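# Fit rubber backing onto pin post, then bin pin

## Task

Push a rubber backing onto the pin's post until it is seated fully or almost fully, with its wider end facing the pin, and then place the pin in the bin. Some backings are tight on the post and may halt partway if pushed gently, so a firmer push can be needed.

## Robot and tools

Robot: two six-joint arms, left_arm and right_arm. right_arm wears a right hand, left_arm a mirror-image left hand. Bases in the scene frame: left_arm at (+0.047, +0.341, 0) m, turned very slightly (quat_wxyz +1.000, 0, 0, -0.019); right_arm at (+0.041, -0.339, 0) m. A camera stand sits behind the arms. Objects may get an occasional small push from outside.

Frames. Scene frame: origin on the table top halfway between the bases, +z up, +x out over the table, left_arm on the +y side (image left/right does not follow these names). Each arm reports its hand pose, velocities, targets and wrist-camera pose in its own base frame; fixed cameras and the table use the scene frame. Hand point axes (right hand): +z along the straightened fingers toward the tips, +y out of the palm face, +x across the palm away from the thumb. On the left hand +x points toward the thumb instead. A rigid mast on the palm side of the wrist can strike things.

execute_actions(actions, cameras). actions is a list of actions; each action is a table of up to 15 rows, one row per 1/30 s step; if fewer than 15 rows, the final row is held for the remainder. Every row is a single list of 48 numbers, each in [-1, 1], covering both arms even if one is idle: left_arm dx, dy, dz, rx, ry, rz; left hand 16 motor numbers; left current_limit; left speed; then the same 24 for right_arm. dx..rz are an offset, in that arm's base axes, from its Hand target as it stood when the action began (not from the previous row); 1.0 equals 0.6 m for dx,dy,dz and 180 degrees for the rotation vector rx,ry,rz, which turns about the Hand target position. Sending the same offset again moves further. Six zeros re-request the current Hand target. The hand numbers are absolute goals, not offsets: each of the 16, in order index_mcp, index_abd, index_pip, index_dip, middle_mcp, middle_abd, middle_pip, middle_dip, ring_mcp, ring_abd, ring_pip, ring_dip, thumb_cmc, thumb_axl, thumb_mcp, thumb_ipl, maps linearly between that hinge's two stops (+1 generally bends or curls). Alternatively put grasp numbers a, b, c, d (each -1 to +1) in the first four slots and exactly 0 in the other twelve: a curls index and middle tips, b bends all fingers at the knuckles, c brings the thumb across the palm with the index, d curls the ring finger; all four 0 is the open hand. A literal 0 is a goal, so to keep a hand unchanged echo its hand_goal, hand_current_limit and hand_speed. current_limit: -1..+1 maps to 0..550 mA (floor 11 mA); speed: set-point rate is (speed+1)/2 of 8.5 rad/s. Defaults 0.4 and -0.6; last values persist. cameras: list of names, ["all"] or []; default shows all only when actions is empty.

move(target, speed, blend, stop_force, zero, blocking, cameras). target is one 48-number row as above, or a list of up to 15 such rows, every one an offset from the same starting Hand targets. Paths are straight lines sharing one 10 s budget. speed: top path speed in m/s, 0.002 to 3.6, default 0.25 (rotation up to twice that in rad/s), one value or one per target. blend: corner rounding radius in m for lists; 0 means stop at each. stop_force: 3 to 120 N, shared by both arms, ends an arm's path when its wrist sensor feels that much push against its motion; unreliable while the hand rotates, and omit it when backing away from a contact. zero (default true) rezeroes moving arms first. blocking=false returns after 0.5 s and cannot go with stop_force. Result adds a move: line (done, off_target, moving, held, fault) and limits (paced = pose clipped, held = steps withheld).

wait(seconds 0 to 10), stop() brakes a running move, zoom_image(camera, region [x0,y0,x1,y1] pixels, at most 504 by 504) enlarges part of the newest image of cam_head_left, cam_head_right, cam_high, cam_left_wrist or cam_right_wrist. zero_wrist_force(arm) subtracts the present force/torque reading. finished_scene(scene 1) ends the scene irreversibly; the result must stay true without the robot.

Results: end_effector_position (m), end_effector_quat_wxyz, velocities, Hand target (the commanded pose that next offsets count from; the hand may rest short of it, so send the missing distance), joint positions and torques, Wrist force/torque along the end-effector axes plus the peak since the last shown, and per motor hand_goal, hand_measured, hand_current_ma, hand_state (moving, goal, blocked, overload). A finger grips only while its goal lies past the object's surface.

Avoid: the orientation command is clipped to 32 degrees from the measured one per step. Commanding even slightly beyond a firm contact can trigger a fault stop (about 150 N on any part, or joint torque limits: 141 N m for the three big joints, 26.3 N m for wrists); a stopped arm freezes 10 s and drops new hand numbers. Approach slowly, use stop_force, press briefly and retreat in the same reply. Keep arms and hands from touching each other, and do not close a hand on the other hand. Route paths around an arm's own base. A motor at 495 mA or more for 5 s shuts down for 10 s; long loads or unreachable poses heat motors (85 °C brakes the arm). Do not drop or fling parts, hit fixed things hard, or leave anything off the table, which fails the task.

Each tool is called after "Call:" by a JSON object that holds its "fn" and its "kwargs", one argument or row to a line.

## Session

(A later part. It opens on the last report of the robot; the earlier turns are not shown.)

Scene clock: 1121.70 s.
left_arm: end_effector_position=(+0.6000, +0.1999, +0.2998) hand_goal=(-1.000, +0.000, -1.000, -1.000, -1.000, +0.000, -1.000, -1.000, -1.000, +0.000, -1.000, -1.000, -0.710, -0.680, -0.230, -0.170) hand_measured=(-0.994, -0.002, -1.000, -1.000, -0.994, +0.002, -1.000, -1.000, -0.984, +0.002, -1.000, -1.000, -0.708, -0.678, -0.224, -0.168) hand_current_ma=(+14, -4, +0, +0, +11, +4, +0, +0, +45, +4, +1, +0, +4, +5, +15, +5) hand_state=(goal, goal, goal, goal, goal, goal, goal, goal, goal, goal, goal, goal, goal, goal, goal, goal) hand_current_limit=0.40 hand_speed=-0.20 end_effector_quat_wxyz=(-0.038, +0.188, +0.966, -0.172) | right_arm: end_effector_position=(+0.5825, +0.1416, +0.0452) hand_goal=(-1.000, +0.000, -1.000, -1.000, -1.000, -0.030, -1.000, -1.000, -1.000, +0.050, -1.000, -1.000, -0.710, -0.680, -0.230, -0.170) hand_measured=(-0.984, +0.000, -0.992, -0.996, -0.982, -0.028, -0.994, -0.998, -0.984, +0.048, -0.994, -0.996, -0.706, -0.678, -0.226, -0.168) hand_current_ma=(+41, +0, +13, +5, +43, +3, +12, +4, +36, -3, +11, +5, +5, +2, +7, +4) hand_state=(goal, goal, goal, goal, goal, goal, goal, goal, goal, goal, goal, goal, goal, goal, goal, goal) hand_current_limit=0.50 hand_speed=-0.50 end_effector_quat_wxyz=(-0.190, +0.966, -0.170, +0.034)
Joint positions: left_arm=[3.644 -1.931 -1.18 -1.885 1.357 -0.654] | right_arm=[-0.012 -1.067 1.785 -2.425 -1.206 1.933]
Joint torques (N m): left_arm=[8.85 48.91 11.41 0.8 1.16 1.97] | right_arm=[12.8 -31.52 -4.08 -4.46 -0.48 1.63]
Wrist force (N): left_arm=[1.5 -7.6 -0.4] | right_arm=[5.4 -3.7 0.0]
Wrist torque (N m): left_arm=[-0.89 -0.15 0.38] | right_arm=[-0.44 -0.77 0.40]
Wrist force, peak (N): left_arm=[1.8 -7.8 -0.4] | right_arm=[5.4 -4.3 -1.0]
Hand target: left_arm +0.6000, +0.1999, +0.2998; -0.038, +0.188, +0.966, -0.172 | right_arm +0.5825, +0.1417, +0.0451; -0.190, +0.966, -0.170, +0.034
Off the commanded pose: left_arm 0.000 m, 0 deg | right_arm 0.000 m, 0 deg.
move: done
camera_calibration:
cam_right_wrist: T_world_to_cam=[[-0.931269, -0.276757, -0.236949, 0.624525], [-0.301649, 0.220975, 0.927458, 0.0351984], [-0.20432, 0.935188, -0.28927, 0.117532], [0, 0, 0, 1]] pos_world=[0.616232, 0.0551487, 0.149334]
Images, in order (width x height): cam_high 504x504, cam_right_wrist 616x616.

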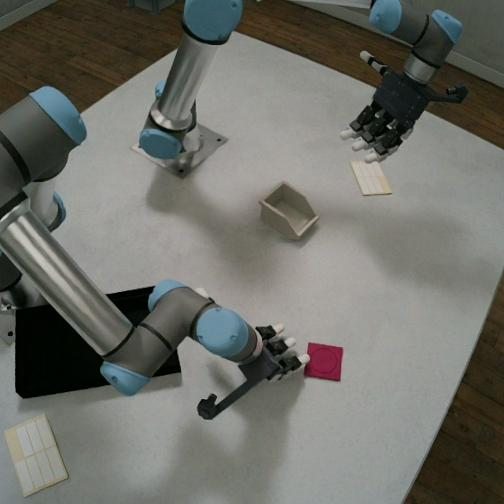

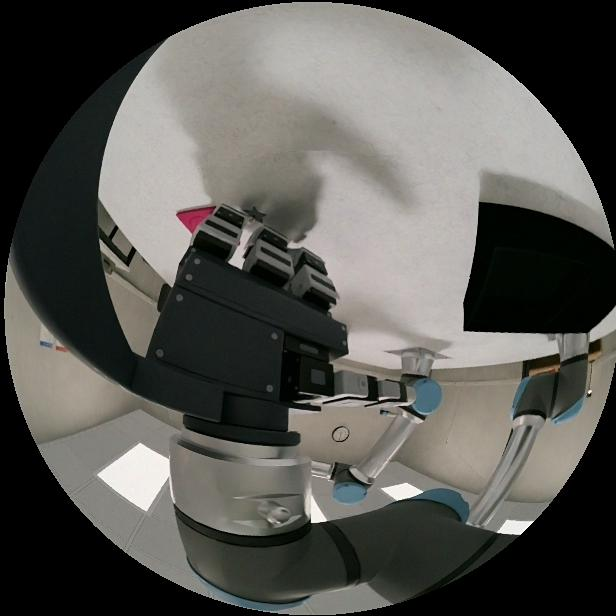

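Call:
{"fn": "move", "kwargs": {
  "target": [0,0,0,0,0,0,-1,0,-1,-1,-1,0,-1,-1,-1,0,-1,-1,-0.71,-0.68,-0.23,-0.17,0.4,-0.2,-0.0019,0.0007,-0.0278,0,0,0,-1,0.0,-1,-1,-1,-0.03,-1,-1,-1,0.05,-1,-1,-0.71,-0.68,-0.23,-0.17,0.5,-0.5],
  "speed": 0.05,
  "cameras": ["cam_right_wrist","cam_high"]
}}

Call:
{"fn": "zoom_image", "kwargs": {
  "camera": "cam_right_wrist",
  "region": [234, 198, 270, 234]
}}

Call:
{"fn": "zoom_image", "kwargs": {
  "camera": "cam_high",
  "region": [270, 350, 298, 378]
}}

Scene clock: 1126.93 s.
left_arm: end_effector_position=(+0.6000, +0.1999, +0.2998) hand_goal=(-1.000, +0.000, -1.000, -1.000, -1.000, +0.000, -1.000, -1.000, -1.000, +0.000, -1.000, -1.000, -0.710, -0.680, -0.230, -0.170) hand_measured=(-0.994, -0.002, -1.000, -1.000, -0.994, +0.002, -1.000, -1.000, -0.984, +0.002, -1.000, -1.000, -0.708, -0.678, -0.224, -0.168) hand_current_ma=(+14, -4, +0, +0, +11, +4, +0, +0, +45, +4, +1, +0, +4, +5, +15, +5) hand_state=(goal, goal, goal, goal, goal, goal, goal, goal, goal, goal, goal, goal, goal, goal, goal, goal) hand_current_limit=0.40 hand_speed=-0.20 end_effector_quat_wxyz=(-0.038, +0.188, +0.966, -0.172) | right_arm: end_effector_position=(+0.5814, +0.1421, +0.0286) hand_goal=(-1.000, +0.000, -1.000, -1.000, -1.000, -0.030, -1.000, -1.000, -1.000, +0.050, -1.000, -1.000, -0.710, -0.680, -0.230, -0.170) hand_measured=(-0.984, +0.000, -0.992, -0.996, -0.982, -0.028, -0.994, -0.998, -0.990, +0.048, -1.000, -1.000, -0.706, -0.678, -0.226, -0.168) hand_current_ma=(+41, +0, +13, +5, +43, +3, +12, +4, +18, -3, +1, +0, +5, +2, +7, +4) hand_state=(goal, goal, goal, goal, goal, goal, goal, goal, goal, goal, goal, goal, goal, goal, goal, goal) hand_current_limit=0.50 hand_speed=-0.50 end_effector_quat_wxyz=(-0.190, +0.966, -0.170, +0.034)
Joint positions: left_arm=[3.644 -1.931 -1.18 -1.885 1.357 -0.654] | right_arm=[-0.011 -1.042 1.799 -2.465 -1.206 1.934]
Joint torques (N m): left_arm=[9.35 49.24 11.61 0.72 1.14 1.84] | right_arm=[13.34 -32.19 -3.57 -4.61 -0.58 1.71]
Wrist force (N): left_arm=[1.7 -7.8 -0.5] | right_arm=[5.4 -3.4 -0.7]
Wrist torque (N m): left_arm=[-0.92 -0.17 0.41] | right_arm=[-0.35 -0.74 0.37]
Wrist force, peak (N): left_arm=[1.6 -7.9 -0.4] | right_arm=[5.6 -3.8 -0.2]
Hand target: left_arm +0.6000, +0.1999, +0.2998; -0.038, +0.188, +0.966, -0.172 | right_arm +0.5814, +0.1421, +0.0285; -0.190, +0.966, -0.170, +0.034
Off the commanded pose: left_arm 0.000 m, 0 deg | right_arm 0.000 m, 0 deg.
move: done
camera_calibration:
cam_right_wrist: T_world_to_cam=[[-0.93119, -0.276983, -0.236994, 0.619559], [-0.30175, 0.220908, 0.927441, 0.0502825], [-0.204531, 0.935136, -0.289287, 0.112124], [0, 0, 0, 1]] pos_world=[0.615032, 0.0556486, 0.132634]
Images, in order (width x height): cam_high 504x504, cam_right_wrist 616x616.

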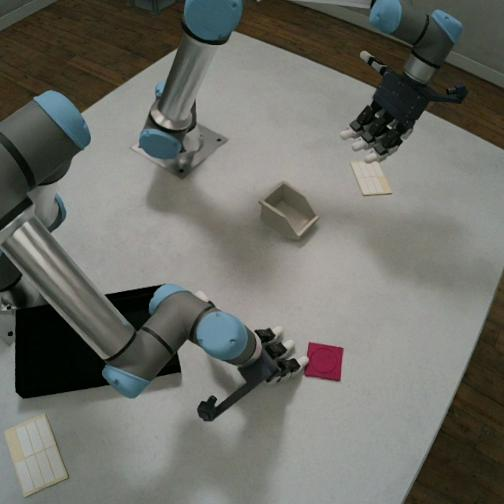

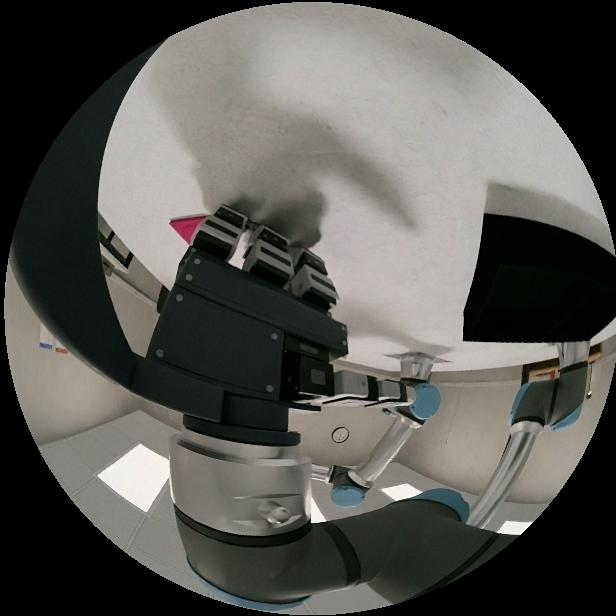

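Scaled by 14.000 from the camera's 616x616 image, which has a finer 880x880 frame.

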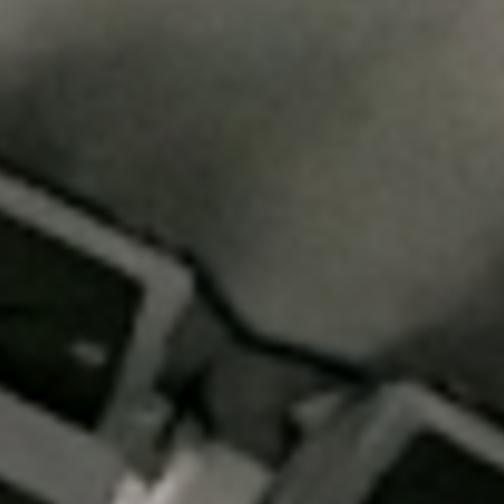

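Scaled by 18.000 from the camera's 504x504 image, which has a finer 720x720 frame.

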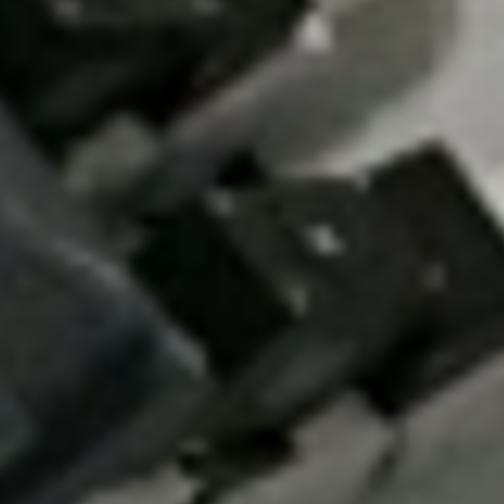

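Call:
{"fn": "move", "kwargs": {
  "target": [0,0,0,0,0,0,-1,0,-1,-1,-1,0,-1,-1,-1,0,-1,-1,-0.71,-0.68,-0.23,-0.17,0.4,-0.2,0,0,0.0067,0,0,0,-1,0.0,-1,-1,-1,-0.03,-1,-1,-1,0.05,-1,-1,-0.71,-0.68,-0.23,-0.17,0.5,-0.5],
  "speed": 0.05,
  "cameras": ["cam_right_wrist"]
}}

Call:
{"fn": "zoom_image", "kwargs": {
  "camera": "cam_right_wrist",
  "region": [234, 200, 264, 230]
}}

Scene clock: 1128.67 s.
left_arm: end_effector_position=(+0.6000, +0.1999, +0.2998) hand_goal=(-1.000, +0.000, -1.000, -1.000, -1.000, +0.000, -1.000, -1.000, -1.000, +0.000, -1.000, -1.000, -0.710, -0.680, -0.230, -0.170) hand_measured=(-0.994, -0.002, -1.000, -1.000, -0.994, +0.002, -1.000, -1.000, -0.984, +0.002, -1.000, -1.000, -0.708, -0.678, -0.224, -0.168) hand_current_ma=(+14, -4, +0, +0, +11, +4, +0, +0, +45, +4, +1, +0, +4, +5, +15, +5) hand_state=(goal, goal, goal, goal, goal, goal, goal, goal, goal, goal, goal, goal, goal, goal, goal, goal) hand_current_limit=0.40 hand_speed=-0.20 end_effector_quat_wxyz=(-0.038, +0.188, +0.966, -0.172) | right_arm: end_effector_position=(+0.5814, +0.1421, +0.0324) hand_goal=(-1.000, +0.000, -1.000, -1.000, -1.000, -0.030, -1.000, -1.000, -1.000, +0.050, -1.000, -1.000, -0.710, -0.680, -0.230, -0.170) hand_measured=(-0.984, +0.000, -0.992, -0.996, -0.982, -0.028, -0.994, -0.998, -0.992, +0.048, -1.000, -1.000, -0.706, -0.678, -0.226, -0.168) hand_current_ma=(+41, +0, +13, +5, +43, +3, +12, +4, +17, -3, +0, +0, +5, +2, +7, +4) hand_state=(goal, goal, goal, goal, goal, goal, goal, goal, goal, goal, goal, goal, goal, goal, goal, goal) hand_current_limit=0.50 hand_speed=-0.50 end_effector_quat_wxyz=(-0.190, +0.966, -0.170, +0.034)
Joint positions: left_arm=[3.644 -1.931 -1.18 -1.885 1.357 -0.654] | right_arm=[-0.011 -1.048 1.797 -2.456 -1.206 1.934]
Joint torques (N m): left_arm=[8.65 49.7 11.89 0.96 1.11 1.8] | right_arm=[13.14 -47.33 -32.52 -0.54 -0.79 1.47]
Wrist force (N): left_arm=[1.6 -7.6 -0.5] | right_arm=[5.6 -3.8 -0.2]
Wrist torque (N m): left_arm=[-0.89 -0.17 0.40] | right_arm=[-0.45 -0.78 0.37]
Wrist force, peak (N): left_arm=[1.8 -7.9 -0.6] | right_arm=[5.8 -3.7 0.0]
Hand target: left_arm +0.6000, +0.1999, +0.2998; -0.038, +0.188, +0.966, -0.172 | right_arm +0.5814, +0.1421, +0.0325; -0.190, +0.966, -0.170, +0.034
Off the commanded pose: left_arm 0.000 m, 0 deg | right_arm 0.000 m, 0 deg.
move: done
camera_calibration:
cam_right_wrist: T_world_to_cam=[[-0.93119, -0.276983, -0.236994, 0.620483], [-0.30175, 0.220908, 0.927441, 0.0466655], [-0.204531, 0.935136, -0.289287, 0.113252], [0, 0, 0, 1]] pos_world=[0.615032, 0.0556486, 0.136534]
Images, in order (width x height): cam_right_wrist 616x616.

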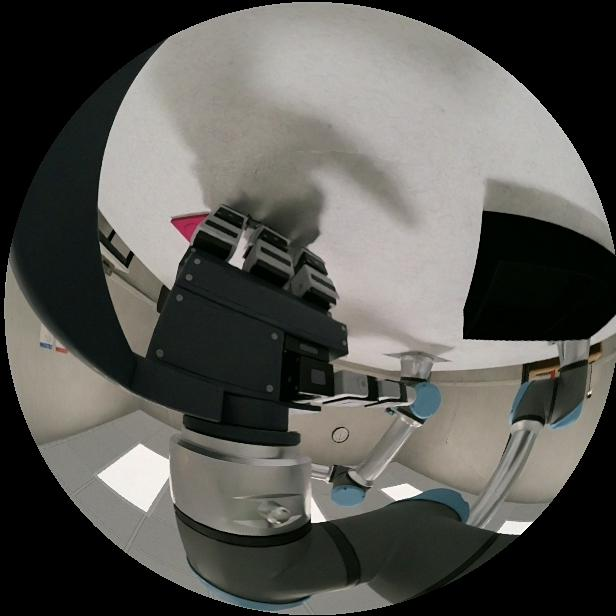

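Scaled by 16.800 from the camera's 616x616 image, which has a finer 880x880 frame.

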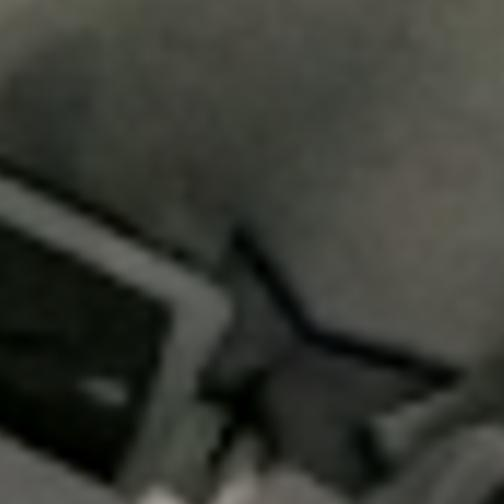

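Call:
{"fn": "execute_actions", "kwargs": {
  "actions": [
    [[0,0,0,0,0,0,-1,0,-1,-1,-1,0,-1,-1,-1,0,-1,-1,-0.71,-0.68,-0.23,-0.17,0.4,-0.2,0,0,0,0,0,0,-1,0.0,-1,-1,-1,0.04,-1,-1,-1,-0.03,-1,-1,-0.71,-0.68,-0.23,-0.17,0.5,-0.5]]
  ],
  "cameras": ["cam_right_wrist"]
}}

Call:
{"fn": "zoom_image", "kwargs": {
  "camera": "cam_right_wrist",
  "region": [230, 200, 266, 236]
}}

Scene clock: 1130.27 s.
left_arm: end_effector_position=(+0.6000, +0.1999, +0.2998) hand_goal=(-1.000, +0.000, -1.000, -1.000, -1.000, +0.000, -1.000, -1.000, -1.000, +0.000, -1.000, -1.000, -0.710, -0.680, -0.230, -0.170) hand_measured=(-0.994, -0.002, -1.000, -1.000, -0.994, +0.002, -1.000, -1.000, -0.984, +0.002, -1.000, -1.000, -0.708, -0.678, -0.224, -0.168) hand_current_ma=(+14, -4, +0, +0, +11, +4, +0, +0, +45, +4, +1, +0, +4, +5, +15, +5) hand_state=(goal, goal, goal, goal, goal, goal, goal, goal, goal, goal, goal, goal, goal, goal, goal, goal) hand_current_limit=0.40 hand_speed=-0.20 end_effector_quat_wxyz=(-0.038, +0.188, +0.966, -0.172) | right_arm: end_effector_position=(+0.5814, +0.1421, +0.0325) hand_goal=(-1.000, +0.000, -1.000, -1.000, -1.000, +0.040, -1.000, -1.000, -1.000, -0.030, -1.000, -1.000, -0.710, -0.680, -0.230, -0.170) hand_measured=(-0.984, +0.000, -0.992, -0.996, -0.982, +0.036, -0.994, -0.998, -0.992, -0.026, -1.000, -1.000, -0.706, -0.678, -0.226, -0.168) hand_current_ma=(+41, +0, +13, +5, +43, -4, +12, +4, +17, +4, +0, +0, +5, +2, +7, +4) hand_state=(goal, goal, goal, goal, goal, goal, goal, goal, goal, goal, goal, goal, goal, goal, goal, goal) hand_current_limit=0.50 hand_speed=-0.50 end_effector_quat_wxyz=(-0.190, +0.966, -0.170, +0.034)
Joint positions: left_arm=[3.644 -1.931 -1.18 -1.885 1.357 -0.654] | right_arm=[-0.011 -1.048 1.797 -2.456 -1.206 1.934]
Joint torques (N m): left_arm=[8.95 49.1 12.18 0.91 1.17 1.79] | right_arm=[9.82 -47.67 -31.66 -0.67 -0.44 0.6]
Wrist force (N): left_arm=[1.6 -7.6 -0.4] | right_arm=[5.3 -3.7 -0.1]
Wrist torque (N m): left_arm=[-0.89 -0.16 0.40] | right_arm=[-0.44 -0.74 0.34]
Wrist force, peak (N): left_arm=[1.7 -7.9 -0.5] | right_arm=[5.7 -3.7 -0.1]
Hand target: left_arm +0.6000, +0.1999, +0.2998; -0.038, +0.188, +0.966, -0.172 | right_arm +0.5814, +0.1421, +0.0325; -0.190, +0.966, -0.170, +0.034
Off the commanded pose: left_arm 0.000 m, 0 deg | right_arm 0.000 m, 0 deg.
Step readings (end_effector_position of left_arm | right_arm):
0: (+0.6000, +0.1999, +0.2998) | (+0.5814, +0.1421, +0.0325)
1: (+0.6000, +0.1999, +0.2998) | (+0.5814, +0.1421, +0.0325)
2: (+0.6000, +0.1999, +0.2998) | (+0.5814, +0.1421, +0.0325)
4: (+0.6000, +0.1999, +0.2998) | (+0.5814, +0.1421, +0.0325)
8: (+0.6000, +0.1999, +0.2998) | (+0.5814, +0.1421, +0.0325)
15: (+0.6000, +0.1999, +0.2998) | (+0.5814, +0.1421, +0.0325)
camera_calibration:
cam_right_wrist: T_world_to_cam=[[-0.93119, -0.276983, -0.236994, 0.620483], [-0.30175, 0.220908, 0.927441, 0.0466655], [-0.204531, 0.935136, -0.289287, 0.113252], [0, 0, 0, 1]] pos_world=[0.615032, 0.0556486, 0.136534]
Images, in order (width x height): cam_right_wrist 616x616.

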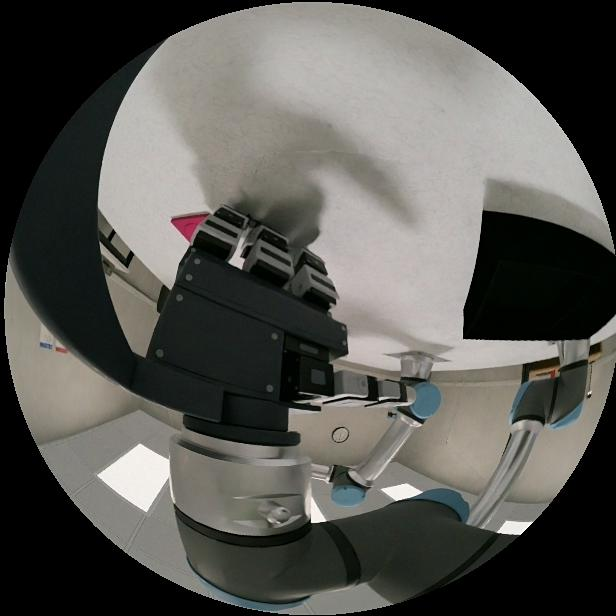

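Scaled by 14.000 from the camera's 616x616 image, which has a finer 880x880 frame.

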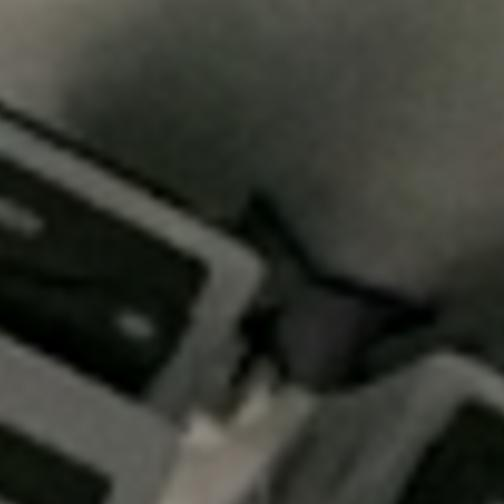

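Call:
{"fn": "move", "kwargs": {
  "target": [0,0,0,0,0,0,-1,0,-1,-1,-1,0,-1,-1,-1,0,-1,-1,-0.71,-0.68,-0.23,-0.17,0.4,-0.2,-0.0008,-0.0023,0.0125,0.03132,-0.0114,0,-1,0.0,-1,-1,-1,-0.03,-1,-1,-1,0.05,-1,-1,-0.71,-0.68,-0.23,-0.17,0.5,-0.5],
  "speed": 0.05,
  "cameras": ["cam_right_wrist"]
}}

Call:
{"fn": "zoom_image", "kwargs": {
  "camera": "cam_right_wrist",
  "region": [242, 200, 266, 224]
}}

Call:
{"fn": "zoom_image", "kwargs": {
  "camera": "cam_right_wrist",
  "region": [230, 190, 280, 240]
}}

Scene clock: 1132.17 s.
left_arm: end_effector_position=(+0.6000, +0.1999, +0.2998) hand_goal=(-1.000, +0.000, -1.000, -1.000, -1.000, +0.000, -1.000, -1.000, -1.000, +0.000, -1.000, -1.000, -0.710, -0.680, -0.230, -0.170) hand_measured=(-0.994, -0.002, -1.000, -1.000, -0.994, +0.002, -1.000, -1.000, -0.984, +0.002, -1.000, -1.000, -0.708, -0.678, -0.224, -0.168) hand_current_ma=(+14, -4, +0, +0, +11, +4, +0, +0, +45, +4, +1, +0, +4, +5, +15, +5) hand_state=(goal, goal, goal, goal, goal, goal, goal, goal, goal, goal, goal, goal, goal, goal, goal, goal) hand_current_limit=0.40 hand_speed=-0.20 end_effector_quat_wxyz=(-0.038, +0.188, +0.966, -0.172) | right_arm: end_effector_position=(+0.5809, +0.1407, +0.0400) hand_goal=(-1.000, +0.000, -1.000, -1.000, -1.000, -0.030, -1.000, -1.000, -1.000, +0.050, -1.000, -1.000, -0.710, -0.680, -0.230, -0.170) hand_measured=(-0.984, +0.000, -0.992, -0.996, -0.982, -0.026, -0.994, -0.998, -0.992, +0.046, -1.000, -1.000, -0.706, -0.678, -0.226, -0.168) hand_current_ma=(+41, +0, +13, +5, +43, +4, +12, +4, +17, -4, +0, +0, +5, +2, +7, +4) hand_state=(goal, goal, goal, goal, goal, goal, goal, goal, goal, goal, goal, goal, goal, goal, goal, goal) hand_current_limit=0.50 hand_speed=-0.50 end_effector_quat_wxyz=(-0.240, +0.955, -0.168, +0.043)
Joint positions: left_arm=[3.644 -1.931 -1.18 -1.885 1.357 -0.654] | right_arm=[-0.054 -1.078 1.837 -2.486 -1.102 1.903]
Joint torques (N m): left_arm=[9.4 49.27 12.27 0.88 1.14 1.75] | right_arm=[-11.3 -46.46 -2.43 -4.44 1.88 -1.27]
Wrist force (N): left_arm=[1.6 -7.6 -0.4] | right_arm=[5.6 -3.8 0.0]
Wrist torque (N m): left_arm=[-0.89 -0.16 0.40] | right_arm=[-0.44 -0.79 0.47]
Wrist force, peak (N): left_arm=[1.8 -8.0 -0.7] | right_arm=[5.8 -3.7 0.1]
Hand target: left_arm +0.6000, +0.1999, +0.2998; -0.038, +0.188, +0.966, -0.172 | right_arm +0.5809, +0.1407, +0.0400; -0.240, +0.955, -0.168, +0.043
Off the commanded pose: left_arm 0.000 m, 0 deg | right_arm 0.000 m, 0 deg.
move: done
camera_calibration:
cam_right_wrist: T_world_to_cam=[[-0.921685, -0.250702, -0.29605, 0.614663], [-0.334991, 0.129467, 0.933284, 0.0717807], [-0.195647, 0.959368, -0.203311, 0.104546], [0, 0, 0, 1]] pos_world=[0.611026, 0.0445058, 0.136234]
Images, in order (width x height): cam_right_wrist 616x616.

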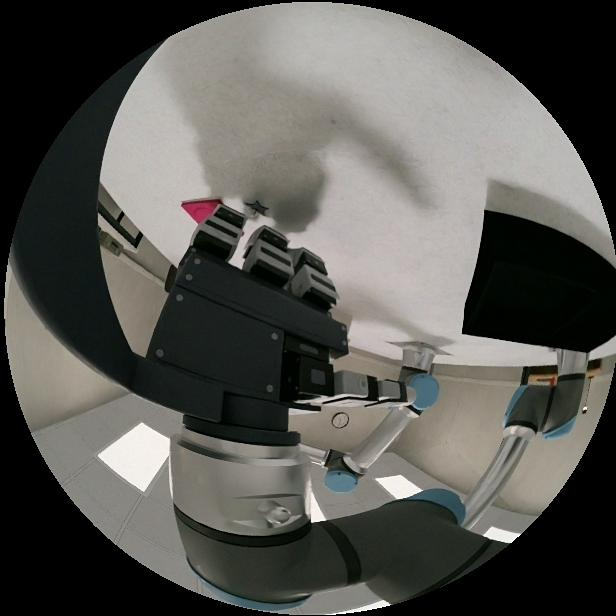

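Scaled by 21.000 from the camera's 616x616 image, which has a finer 880x880 frame.

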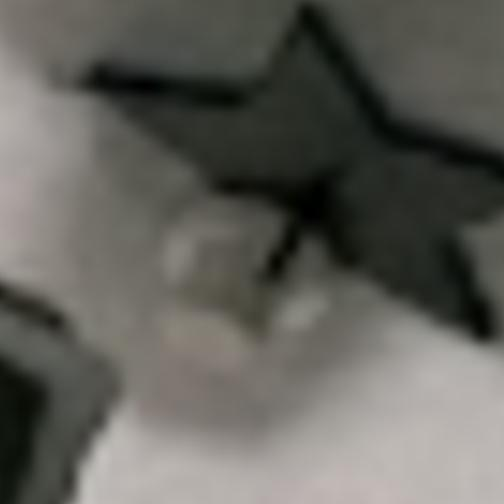

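Scaled by 10.080 from the camera's 616x616 image, which has a finer 880x880 frame.

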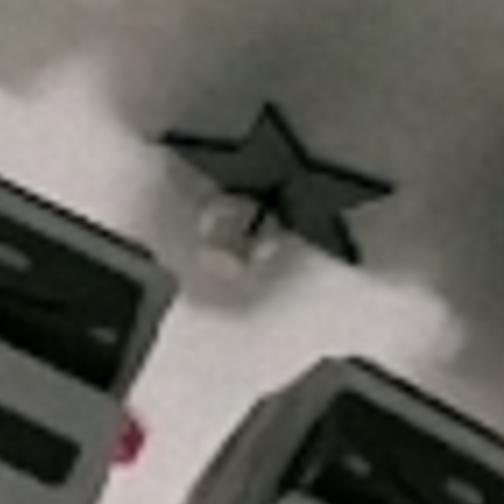

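Call:
{"fn": "move", "kwargs": {
  "target": [
    [0.399,-0.666,-0.3333,0,0,0,-1,0,-1,-1,-1,0,-1,-1,-1,0,-1,-1,-0.71,-0.68,-0.23,-0.17,0.4,-0.2,-0.03,-0.09,0.1667,0,0,0,-1,0.0,-1,-1,-1,-0.03,-1,-1,-1,0.05,-1,-1,-0.71,-0.68,-0.23,-0.17,0.5,-0.5],
    [0.399,-0.666,-0.4333,0,0,0,-1,0,-1,-1,-1,0,-1,-1,-1,0,-1,-1,-0.71,-0.68,-0.23,-0.17,0.4,-0.2,-0.03,-0.09,0.1667,0,0,0,-1,0.0,-1,-1,-1,-0.03,-1,-1,-1,0.05,-1,-1,-0.71,-0.68,-0.23,-0.17,0.5,-0.5]
  ],
  "speed": [0.35,0.12],
  "blend": 0.02,
  "cameras": ["cam_high"]
}}

Call:
{"fn": "move", "kwargs": {
  "target": [0,0,-0.0195,0,0,0,-1,0,-1,-1,-1,0,-1,-1,-1,0,-1,-1,-0.71,-0.68,-0.23,-0.17,0.4,-0.2,0,0,0,0,0,0,-1,0.0,-1,-1,-1,-0.03,-1,-1,-1,0.05,-1,-1,-0.71,-0.68,-0.23,-0.17,0.5,-0.5],
  "speed": 0.02,
  "stop_force": 30
}}

Scene clock: 1137.50 s.
left_arm: end_effector_position=(+0.8394, -0.1997, +0.0399) hand_goal=(-1.000, +0.000, -1.000, -1.000, -1.000, +0.000, -1.000, -1.000, -1.000, +0.000, -1.000, -1.000, -0.710, -0.680, -0.230, -0.170) hand_measured=(-0.994, -0.002, -1.000, -1.000, -0.994, +0.002, -1.000, -1.000, -0.984, +0.002, -1.000, -1.000, -0.708, -0.678, -0.224, -0.168) hand_current_ma=(+14, -4, +0, +0, +12, +4, +0, +0, +45, +4, +1, +0, +4, +5, +15, +5) hand_state=(goal, goal, goal, goal, goal, goal, goal, goal, goal, goal, goal, goal, goal, goal, goal, goal) hand_current_limit=0.40 hand_speed=-0.20 end_effector_quat_wxyz=(-0.038, +0.188, +0.966, -0.172) | right_arm: end_effector_position=(+0.5629, +0.0867, +0.1400) hand_goal=(-1.000, +0.000, -1.000, -1.000, -1.000, -0.030, -1.000, -1.000, -1.000, +0.050, -1.000, -1.000, -0.710, -0.680, -0.230, -0.170) hand_measured=(-0.984, +0.000, -0.992, -0.996, -0.982, -0.026, -0.994, -0.998, -0.992, +0.046, -1.000, -1.000, -0.706, -0.678, -0.226, -0.168) hand_current_ma=(+41, +0, +13, +5, +43, +4, +12, +4, +17, -4, +0, +0, +5, +2, +7, +4) hand_state=(goal, goal, goal, goal, goal, goal, goal, goal, goal, goal, goal, goal, goal, goal, goal, goal) hand_current_limit=0.50 hand_speed=-0.50 end_effector_quat_wxyz=(-0.240, +0.955, -0.168, +0.043)
Joint positions: left_arm=[3.054 -2.721 -0.522 -1.585 1.236 -1.255] | right_arm=[-0.152 -1.282 1.811 -2.206 -1.089 1.794]
Joint torques (N m): left_arm=[-10.43 50.46 12.17 4.09 0.91 -2.43] | right_arm=[-11.59 -40.91 -33.6 -0.46 1.73 -1.41]
Wrist force (N): left_arm=[1.9 -7.4 -0.7] | right_arm=[5.5 -3.4 0.0]
Wrist torque (N m): left_arm=[-0.83 -0.16 0.47] | right_arm=[-0.40 -0.77 0.48]
Wrist force, peak (N): left_arm=[1.2 -8.8 0.0] | right_arm=[5.7 -4.0 0.2]
Hand target: left_arm +0.8394, -0.1997, +0.0398; -0.038, +0.188, +0.966, -0.172 | right_arm +0.5629, +0.0867, +0.1400; -0.240, +0.955, -0.168, +0.043
Off the commanded pose: left_arm 0.000 m, 0 deg | right_arm 0.000 m, 0 deg.
move: done
Images, in order (width x height): cam_high 504x504.

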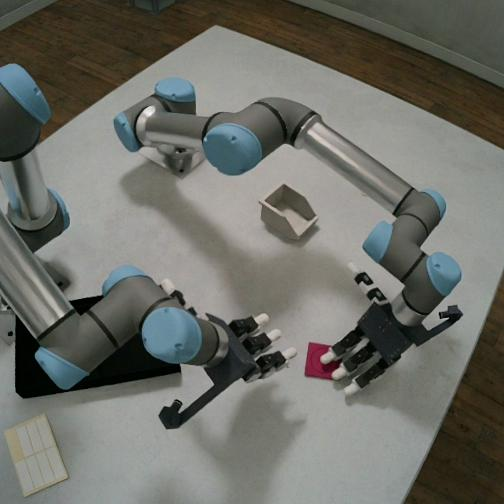

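Scene clock: 1139.30 s.
left_arm: end_effector_position=(+0.8395, -0.1998, +0.0315) hand_goal=(-1.000, +0.000, -1.000, -1.000, -1.000, +0.000, -1.000, -1.000, -1.000, +0.000, -1.000, -1.000, -0.710, -0.680, -0.230, -0.170) hand_measured=(-1.002, -0.006, -1.002, -1.000, -1.002, +0.000, -1.002, -1.000, -0.984, +0.002, -1.000, -1.000, -0.708, -0.678, -0.224, -0.168) hand_current_ma=(-3, -9, -2, +0, -4, -1, -3, -1, +45, +4, +1, +0, +4, +5, +15, +5) hand_state=(goal, goal, goal, goal, goal, goal, goal, goal, goal, goal, goal, goal, goal, goal, goal, goal) hand_current_limit=0.40 hand_speed=-0.20 end_effector_quat_wxyz=(-0.038, +0.188, +0.966, -0.172) | right_arm: end_effector_position=(+0.5629, +0.0867, +0.1400) hand_goal=(-1.000, +0.000, -1.000, -1.000, -1.000, -0.030, -1.000, -1.000, -1.000, +0.050, -1.000, -1.000, -0.710, -0.680, -0.230, -0.170) hand_measured=(-0.984, +0.000, -0.992, -0.996, -0.982, -0.026, -0.994, -0.998, -0.992, +0.046, -1.000, -1.000, -0.706, -0.678, -0.226, -0.168) hand_current_ma=(+41, +0, +13, +5, +43, +4, +12, +4, +17, -4, +0, +0, +5, +2, +7, +4) hand_state=(goal, goal, goal, goal, goal, goal, goal, goal, goal, goal, goal, goal, goal, goal, goal, goal) hand_current_limit=0.50 hand_speed=-0.50 end_effector_quat_wxyz=(-0.240, +0.955, -0.168, +0.043)
Joint positions: left_arm=[3.054 -2.726 -0.535 -1.567 1.236 -1.255] | right_arm=[-0.152 -1.282 1.811 -2.206 -1.089 1.794]
Joint torques (N m): left_arm=[-10.57 47.67 25.16 0.31 3 -2.12] | right_arm=[-12.06 -41.11 -34.34 -0.69 1.93 -1.52]
Wrist force (N): left_arm=[2.7 -14.4 -29.6] | right_arm=[5.4 -3.8 0.0]
Wrist torque (N m): left_arm=[3.51 0.07 0.69] | right_arm=[-0.45 -0.76 0.45]
Wrist force, peak (N): left_arm=[4.8 -12.4 -47.5] | right_arm=[5.5 -3.9 0.4]
Hand target: left_arm +0.8395, -0.1998, +0.0315; -0.038, +0.188, +0.966, -0.172 (not the last commanded pose) | right_arm +0.5629, +0.0867, +0.1400; -0.240, +0.955, -0.168, +0.043
Off the commanded pose: left_arm 0.003 m, 0 deg | right_arm 0.000 m, 0 deg.
move: contact (left_arm)

Call:
{"fn": "move", "kwargs": {
  "target": [-0.0799,0.1270,0,0,0,0,-1,0,-1,-1,-1,0,-1,-1,-1,0,-1,-1,-0.71,-0.68,-0.23,-0.17,0.4,-0.2,0,0,0,0,0,0,-1,0.0,-1,-1,-1,-0.03,-1,-1,-1,0.05,-1,-1,-0.71,-0.68,-0.23,-0.17,0.5,-0.5],
  "speed": 0.05,
  "cameras": ["cam_high"]
}}

Call:
{"fn": "zoom_image", "kwargs": {
  "camera": "cam_high",
  "region": [260, 320, 360, 420]
}}

Scene clock: 1141.87 s.
left_arm: end_effector_position=(+0.7916, -0.1236, +0.0315) hand_goal=(-1.000, +0.000, -1.000, -1.000, -1.000, +0.000, -1.000, -1.000, -1.000, +0.000, -1.000, -1.000, -0.710, -0.680, -0.230, -0.170) hand_measured=(-1.002, +0.016, -1.002, -1.000, -1.002, +0.020, -1.002, -1.000, -0.984, +0.002, -1.000, -1.000, -0.708, -0.678, -0.224, -0.168) hand_current_ma=(-3, +36, -2, +0, -3, +46, -2, -1, +45, +4, +1, +0, +4, +5, +15, +5) hand_state=(goal, goal, goal, goal, goal, blocked, goal, goal, goal, goal, goal, goal, goal, goal, goal, goal) hand_current_limit=0.40 hand_speed=-0.20 end_effector_quat_wxyz=(-0.038, +0.188, +0.966, -0.172) | right_arm: end_effector_position=(+0.5629, +0.0867, +0.1400) hand_goal=(-1.000, +0.000, -1.000, -1.000, -1.000, -0.030, -1.000, -1.000, -1.000, +0.050, -1.000, -1.000, -0.710, -0.680, -0.230, -0.170) hand_measured=(-0.984, +0.000, -0.992, -0.996, -0.982, -0.026, -0.994, -0.998, -0.992, +0.046, -1.000, -1.000, -0.706, -0.678, -0.226, -0.168) hand_current_ma=(+41, +0, +13, +5, +43, +4, +12, +4, +17, -4, +0, +0, +5, +2, +7, +4) hand_state=(goal, goal, goal, goal, goal, goal, goal, goal, goal, goal, goal, goal, goal, goal, goal, goal) hand_current_limit=0.50 hand_speed=-0.50 end_effector_quat_wxyz=(-0.240, +0.955, -0.168, +0.043)
Joint positions: left_arm=[3.142 -2.511 -0.949 -1.398 1.248 -1.163] | right_arm=[-0.152 -1.282 1.811 -2.206 -1.089 1.794]
Joint torques (N m): left_arm=[12.02 49.74 -0.58 2.77 5.13 2.43] | right_arm=[-11.51 -40.83 -33.22 -0.38 1.8 -1.17]
Wrist force (N): left_arm=[-1.1 -19.5 -24.1] | right_arm=[5.4 -3.7 0.2]
Wrist torque (N m): left_arm=[3.11 -0.44 -0.11] | right_arm=[-0.44 -0.77 0.46]
Wrist force, peak (N): left_arm=[3.1 -14.7 -30.0] | right_arm=[5.5 -3.9 0.2]
Hand target: left_arm +0.7916, -0.1236, +0.0315; -0.038, +0.188, +0.966, -0.172 | right_arm +0.5629, +0.0867, +0.1400; -0.240, +0.955, -0.168, +0.043
Off the commanded pose: left_arm 0.000 m, 0 deg | right_arm 0.000 m, 0 deg.
move: done
Images, in order (width x height): cam_high 504x504.

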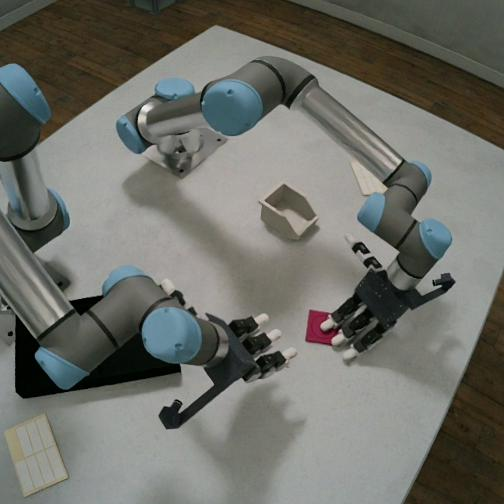

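Scaled by 5.040 from the camera's 504x504 image, which has a finer 720x720 frame.

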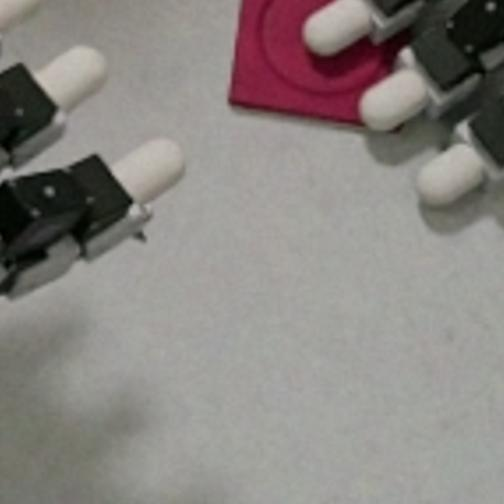

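Call:
{"fn": "move", "kwargs": {
  "target": [
    [0,0,0.0833,0,0,0,-1,0,-1,-1,-1,0,-1,-1,-1,0,-1,-1,-0.71,-0.68,-0.23,-0.17,0.4,-0.2,0,0,0,0,0,0,-1,0.0,-1,-1,-1,-0.03,-1,-1,-1,0.05,-1,-1,-0.71,-0.68,-0.23,-0.17,0.5,-0.5],
    [-0.3193,0.5393,0.4475,0,0,0,-1,0,-1,-1,-1,0,-1,-1,-1,0,-1,-1,-0.71,-0.68,-0.23,-0.17,0.4,-0.2,0.0312,0.0922,-0.1583,-0.03132,0.0114,0,-1,0.0,-1,-1,-1,-0.03,-1,-1,-1,0.05,-1,-1,-0.71,-0.68,-0.23,-0.17,0.5,-0.5]
  ],
  "speed": [0.06,0.25],
  "blend": 0.01
}}

Call:
{"fn": "move", "kwargs": {
  "target": [0,0,0,0,0,0,-1,0,-1,-1,-1,0,-1,-1,-1,0,-1,-1,-0.71,-0.68,-0.23,-0.17,0.4,-0.2,0,0,-0.0303,0,0,0,-1,0.0,-1,-1,-1,-0.03,-1,-1,-1,0.05,-1,-1,-0.71,-0.68,-0.23,-0.17,0.5,-0.5],
  "speed": 0.03,
  "cameras": ["cam_right_wrist","cam_high"]
}}

Call:
{"fn": "zoom_image", "kwargs": {
  "camera": "cam_high",
  "region": [270, 345, 300, 375]
}}

Scene clock: 1145.83 s.
left_arm: end_effector_position=(+0.6000, +0.1999, +0.3000) hand_goal=(-1.000, +0.000, -1.000, -1.000, -1.000, +0.000, -1.000, -1.000, -1.000, +0.000, -1.000, -1.000, -0.710, -0.680, -0.230, -0.170) hand_measured=(-0.994, +0.002, -1.000, -1.000, -0.996, +0.004, -1.000, -1.000, -0.984, +0.002, -1.000, -1.000, -0.708, -0.678, -0.224, -0.168) hand_current_ma=(+13, +4, +0, +0, +10, +4, +0, +0, +45, +4, +1, +0, +4, +5, +15, +5) hand_state=(goal, goal, goal, goal, goal, goal, goal, goal, goal, goal, goal, goal, goal, goal, goal, goal) hand_current_limit=0.40 hand_speed=-0.20 end_effector_quat_wxyz=(-0.038, +0.188, +0.966, -0.172) | right_arm: end_effector_position=(+0.5816, +0.1420, +0.0450) hand_goal=(-1.000, +0.000, -1.000, -1.000, -1.000, -0.030, -1.000, -1.000, -1.000, +0.050, -1.000, -1.000, -0.710, -0.680, -0.230, -0.170) hand_measured=(-0.984, +0.000, -0.992, -0.996, -0.982, -0.026, -0.994, -0.998, -0.992, +0.046, -1.000, -1.000, -0.706, -0.678, -0.226, -0.168) hand_current_ma=(+41, +0, +13, +5, +43, +4, +12, +4, +17, -4, +0, +0, +5, +2, +7, +4) hand_state=(goal, goal, goal, goal, goal, goal, goal, goal, goal, goal, goal, goal, goal, goal, goal, goal) hand_current_limit=0.50 hand_speed=-0.50 end_effector_quat_wxyz=(-0.190, +0.966, -0.170, +0.034)
Joint positions: left_arm=[3.644 -1.931 -1.18 -1.885 1.357 -0.654] | right_arm=[-0.011 -1.068 1.788 -2.427 -1.206 1.934]
Joint torques (N m): left_arm=[9.69 49.04 36.85 0.86 1.16 1.97] | right_arm=[13.82 -32.42 -32.44 -4.29 -0.65 1.76]
Wrist force (N): left_arm=[1.1 -8.3 -0.4] | right_arm=[5.4 -3.6 -0.3]
Wrist torque (N m): left_arm=[-0.98 -0.09 0.37] | right_arm=[-0.41 -0.76 0.35]
Wrist force, peak (N): left_arm=[-0.9 -19.7 -24.3] | right_arm=[5.7 -3.9 0.2]
Hand target: left_arm +0.6000, +0.2000, +0.3000; -0.038, +0.188, +0.966, -0.172 | right_arm +0.5816, +0.1420, +0.0450; -0.190, +0.966, -0.170, +0.034
Off the commanded pose: left_arm 0.000 m, 0 deg | right_arm 0.000 m, 0 deg.
move: done

Scene clock: 1146.83 s.
left_arm: end_effector_position=(+0.6000, +0.2000, +0.3000) hand_goal=(-1.000, +0.000, -1.000, -1.000, -1.000, +0.000, -1.000, -1.000, -1.000, +0.000, -1.000, -1.000, -0.710, -0.680, -0.230, -0.170) hand_measured=(-0.994, +0.002, -1.000, -1.000, -0.996, +0.004, -1.000, -1.000, -0.984, +0.002, -1.000, -1.000, -0.708, -0.678, -0.224, -0.168) hand_current_ma=(+13, +4, +0, +0, +10, +4, +0, +0, +45, +4, +1, +0, +4, +5, +15, +5) hand_state=(goal, goal, goal, goal, goal, goal, goal, goal, goal, goal, goal, goal, goal, goal, goal, goal) hand_current_limit=0.40 hand_speed=-0.20 end_effector_quat_wxyz=(-0.038, +0.188, +0.966, -0.172) | right_arm: end_effector_position=(+0.5816, +0.1420, +0.0269) hand_goal=(-1.000, +0.000, -1.000, -1.000, -1.000, -0.030, -1.000, -1.000, -1.000, +0.050, -1.000, -1.000, -0.710, -0.680, -0.230, -0.170) hand_measured=(-0.984, +0.000, -0.992, -0.996, -0.982, -0.026, -0.994, -0.998, -0.992, +0.046, -1.000, -1.000, -0.706, -0.678, -0.226, -0.168) hand_current_ma=(+41, +0, +13, +5, +43, +4, +12, +4, +17, -4, +0, +0, +5, +2, +7, +4) hand_state=(goal, goal, goal, goal, goal, goal, goal, goal, goal, goal, goal, goal, goal, goal, goal, goal) hand_current_limit=0.50 hand_speed=-0.50 end_effector_quat_wxyz=(-0.190, +0.966, -0.170, +0.034)
Joint positions: left_arm=[3.645 -1.931 -1.18 -1.885 1.357 -0.654] | right_arm=[-0.011 -1.038 1.8 -2.468 -1.206 1.934]
Joint torques (N m): left_arm=[9.22 48.64 37.71 0.85 1.12 1.95] | right_arm=[11.36 -32.46 -3.2 -4.67 -0.73 0.63]
Wrist force (N): left_arm=[1.1 -8.4 -0.4] | right_arm=[5.3 -3.7 0.4]
Wrist torque (N m): left_arm=[-0.99 -0.09 0.37] | right_arm=[-0.48 -0.74 0.34]
Wrist force, peak (N): left_arm=[1.1 -8.5 -0.4] | right_arm=[5.8 -3.7 0.0]
Hand target: left_arm +0.6000, +0.2000, +0.3000; -0.038, +0.188, +0.966, -0.172 | right_arm +0.5816, +0.1420, +0.0268; -0.190, +0.966, -0.170, +0.034
Off the commanded pose: left_arm 0.000 m, 0 deg | right_arm 0.000 m, 0 deg.
move: done
camera_calibration:
cam_right_wrist: T_world_to_cam=[[-0.93119, -0.276983, -0.236994, 0.619459], [-0.30175, 0.220908, 0.927441, 0.0518569], [-0.204531, 0.935136, -0.289287, 0.111722], [0, 0, 0, 1]] pos_world=[0.615332, 0.0556486, 0.131034]
Images, in order (width x height): cam_high 504x504, cam_right_wrist 616x616.

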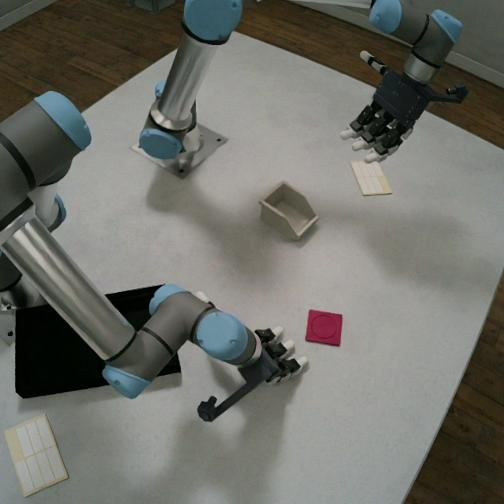

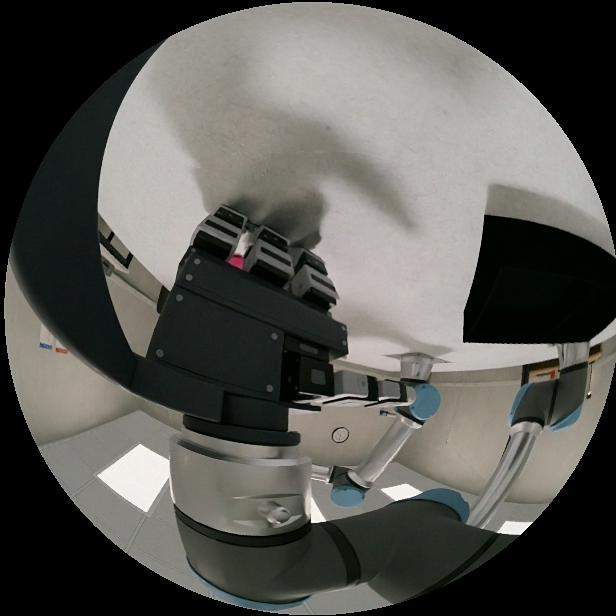

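Scaled by 16.800 from the camera's 504x504 image, which has a finer 720x720 frame.

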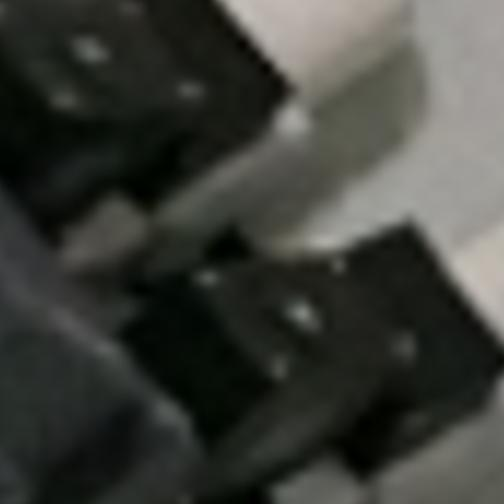

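Call:
{"fn": "move", "kwargs": {
  "target": [0,0,0,0,0,0,-1,0,-1,-1,-1,0,-1,-1,-1,0,-1,-1,-0.71,-0.68,-0.23,-0.17,0.4,-0.2,0.0019,-0.0007,0,0,0,0,-1,0.0,-1,-1,-1,0.05,-1,-1,-1,-0.04,-1,-1,-0.71,-0.68,-0.23,-0.17,0.3,-0.8],
  "speed": 0.03,
  "cameras": ["cam_right_wrist","cam_high"]
}}

Call:
{"fn": "zoom_image", "kwargs": {
  "camera": "cam_high",
  "region": [276, 350, 300, 374]
}}

Call:
{"fn": "zoom_image", "kwargs": {
  "camera": "cam_right_wrist",
  "region": [234, 206, 264, 236]
}}

Scene clock: 1148.47 s.
left_arm: end_effector_position=(+0.6000, +0.2000, +0.3000) hand_goal=(-1.000, +0.000, -1.000, -1.000, -1.000, +0.000, -1.000, -1.000, -1.000, +0.000, -1.000, -1.000, -0.710, -0.680, -0.230, -0.170) hand_measured=(-0.994, +0.002, -1.000, -1.000, -0.996, +0.004, -1.000, -1.000, -0.984, +0.002, -1.000, -1.000, -0.708, -0.678, -0.224, -0.168) hand_current_ma=(+13, +4, +0, +0, +10, +4, +0, +0, +45, +4, +1, +0, +4, +5, +15, +5) hand_state=(goal, goal, goal, goal, goal, goal, goal, goal, goal, goal, goal, goal, goal, goal, goal, goal) hand_current_limit=0.40 hand_speed=-0.20 end_effector_quat_wxyz=(-0.038, +0.188, +0.966, -0.172) | right_arm: end_effector_position=(+0.5827, +0.1416, +0.0268) hand_goal=(-1.000, +0.000, -1.000, -1.000, -1.000, +0.050, -1.000, -1.000, -1.000, -0.040, -1.000, -1.000, -0.710, -0.680, -0.230, -0.170) hand_measured=(-0.984, +0.000, -0.992, -0.996, -0.982, +0.046, -0.994, -0.998, -0.992, -0.036, -1.000, -1.000, -0.706, -0.678, -0.226, -0.168) hand_current_ma=(+41, +0, +13, +5, +43, -4, +12, +4, +17, +4, +0, +0, +5, +2, +7, +4) hand_state=(goal, goal, goal, goal, goal, goal, goal, goal, goal, goal, goal, goal, goal, goal, goal, goal) hand_current_limit=0.30 hand_speed=-0.80 end_effector_quat_wxyz=(-0.190, +0.966, -0.170, +0.034)
Joint positions: left_arm=[3.645 -1.931 -1.18 -1.885 1.357 -0.654] | right_arm=[-0.012 -1.037 1.797 -2.467 -1.206 1.933]
Joint torques (N m): left_arm=[8.61 49.17 37.7 0.7 1.13 1.85] | right_arm=[-10.69 -32.15 -30.47 -0.67 1.38 -1.49]
Wrist force (N): left_arm=[1.0 -8.2 -0.5] | right_arm=[5.3 -3.9 0.1]
Wrist torque (N m): left_arm=[-0.96 -0.09 0.36] | right_arm=[-0.49 -0.75 0.39]
Wrist force, peak (N): left_arm=[1.1 -8.5 -0.5] | right_arm=[5.6 -3.8 -0.1]
Hand target: left_arm +0.6000, +0.2000, +0.3000; -0.038, +0.188, +0.966, -0.172 | right_arm +0.5828, +0.1416, +0.0268; -0.190, +0.966, -0.170, +0.034
Off the commanded pose: left_arm 0.000 m, 0 deg | right_arm 0.000 m, 0 deg.
move: done
camera_calibration:
cam_right_wrist: T_world_to_cam=[[-0.93119, -0.276983, -0.236994, 0.620349], [-0.30175, 0.220908, 0.927441, 0.0523699], [-0.204531, 0.935136, -0.289287, 0.112292], [0, 0, 0, 1]] pos_world=[0.616432, 0.0552486, 0.130934]
Images, in order (width x height): cam_high 504x504, cam_right_wrist 616x616.

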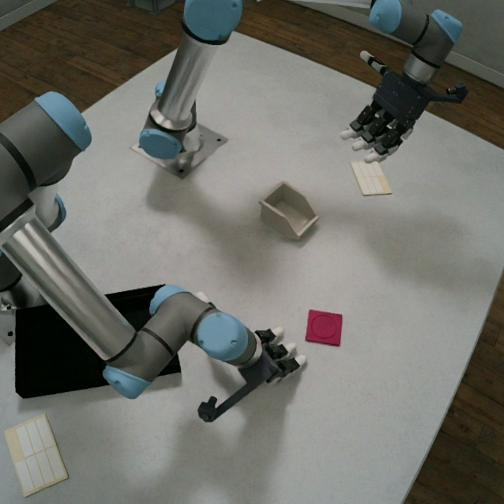

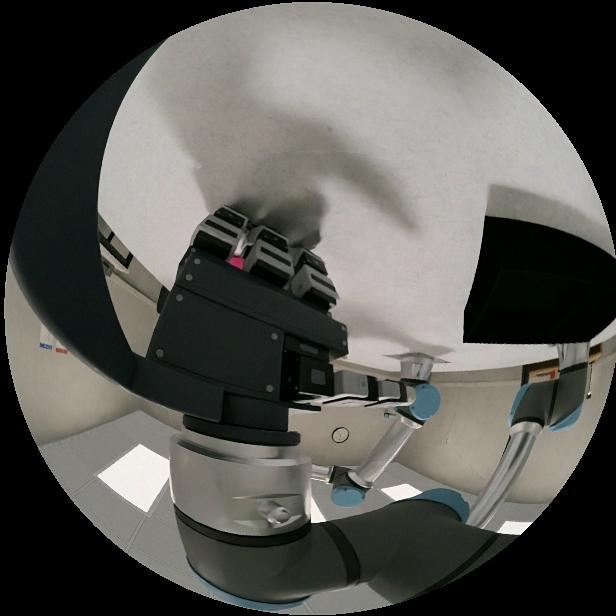

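Scaled by 21.000 from the camera's 504x504 image, which has a finer 720x720 frame.

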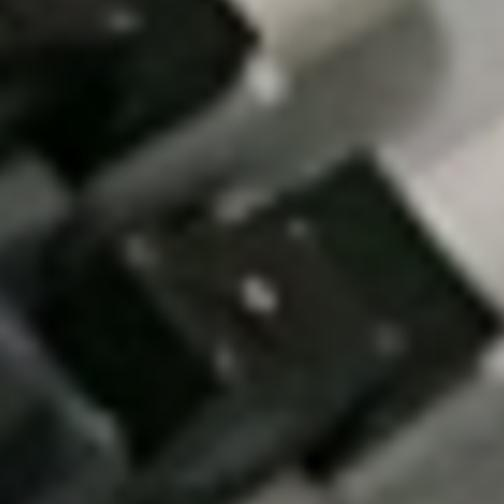

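Scaled by 16.800 from the camera's 616x616 image, which has a finer 880x880 frame.

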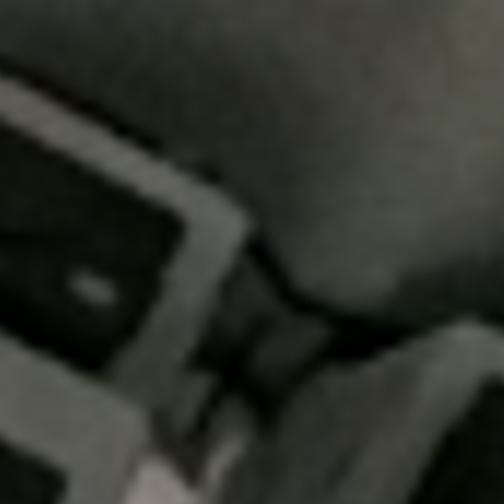

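Call:
{"fn": "move", "kwargs": {
  "target": [0,0,0,0,0,0,-1,0,-1,-1,-1,0,-1,-1,-1,0,-1,-1,-0.71,-0.68,-0.23,-0.17,0.4,-0.2,0,0,0,0,0,0,-1,0.0,-1,-1,-1,0.085,-1,-1,-1,-0.075,-1,-1,-0.71,-0.68,-0.23,-0.17,0.3,-0.9],
  "speed": 0.03
}}

Scene clock: 1149.30 s.
left_arm: end_effector_position=(+0.6000, +0.2000, +0.3000) hand_goal=(-1.000, +0.000, -1.000, -1.000, -1.000, +0.000, -1.000, -1.000, -1.000, +0.000, -1.000, -1.000, -0.710, -0.680, -0.230, -0.170) hand_measured=(-0.994, +0.002, -1.000, -1.000, -0.996, +0.004, -1.000, -1.000, -0.984, +0.002, -1.000, -1.000, -0.708, -0.678, -0.224, -0.168) hand_current_ma=(+13, +4, +0, +0, +10, +4, +0, +0, +45, +4, +1, +0, +4, +5, +15, +5) hand_state=(goal, goal, goal, goal, goal, goal, goal, goal, goal, goal, goal, goal, goal, goal, goal, goal) hand_current_limit=0.40 hand_speed=-0.20 end_effector_quat_wxyz=(-0.038, +0.188, +0.966, -0.172) | right_arm: end_effector_position=(+0.5828, +0.1416, +0.0268) hand_goal=(-1.000, +0.000, -1.000, -1.000, -1.000, +0.084, -1.000, -1.000, -1.000, -0.076, -1.000, -1.000, -0.710, -0.680, -0.230, -0.170) hand_measured=(-0.984, +0.000, -0.992, -0.996, -0.982, +0.066, -0.994, -0.998, -0.992, -0.056, -1.000, -1.000, -0.706, -0.678, -0.226, -0.168) hand_current_ma=(+41, +0, +13, +5, +43, -35, +12, +4, +17, +38, +0, +0, +5, +2, +7, +4) hand_state=(goal, goal, goal, goal, goal, goal, goal, goal, goal, goal, goal, goal, goal, goal, goal, goal) hand_current_limit=0.30 hand_speed=-0.90 end_effector_quat_wxyz=(-0.190, +0.966, -0.170, +0.034)
Joint positions: left_arm=[3.645 -1.931 -1.18 -1.885 1.357 -0.654] | right_arm=[-0.012 -1.037 1.797 -2.467 -1.206 1.933]
Joint torques (N m): left_arm=[8.74 49.12 37.87 0.76 1.14 1.97] | right_arm=[-11.38 -32.15 -30.85 -0.71 1.58 -1.52]
Wrist force (N): left_arm=[1.1 -8.1 -0.4] | right_arm=[5.4 -3.8 -0.1]
Wrist torque (N m): left_arm=[-0.96 -0.09 0.36] | right_arm=[-0.46 -0.75 0.41]
Wrist force, peak (N): left_arm=[1.1 -8.4 -0.6] | right_arm=[5.6 -4.1 -0.2]
Hand target: left_arm +0.6000, +0.2000, +0.3000; -0.038, +0.188, +0.966, -0.172 | right_arm +0.5828, +0.1416, +0.0268; -0.190, +0.966, -0.170, +0.034
Off the commanded pose: left_arm 0.000 m, 0 deg | right_arm 0.000 m, 0 deg.
move: done


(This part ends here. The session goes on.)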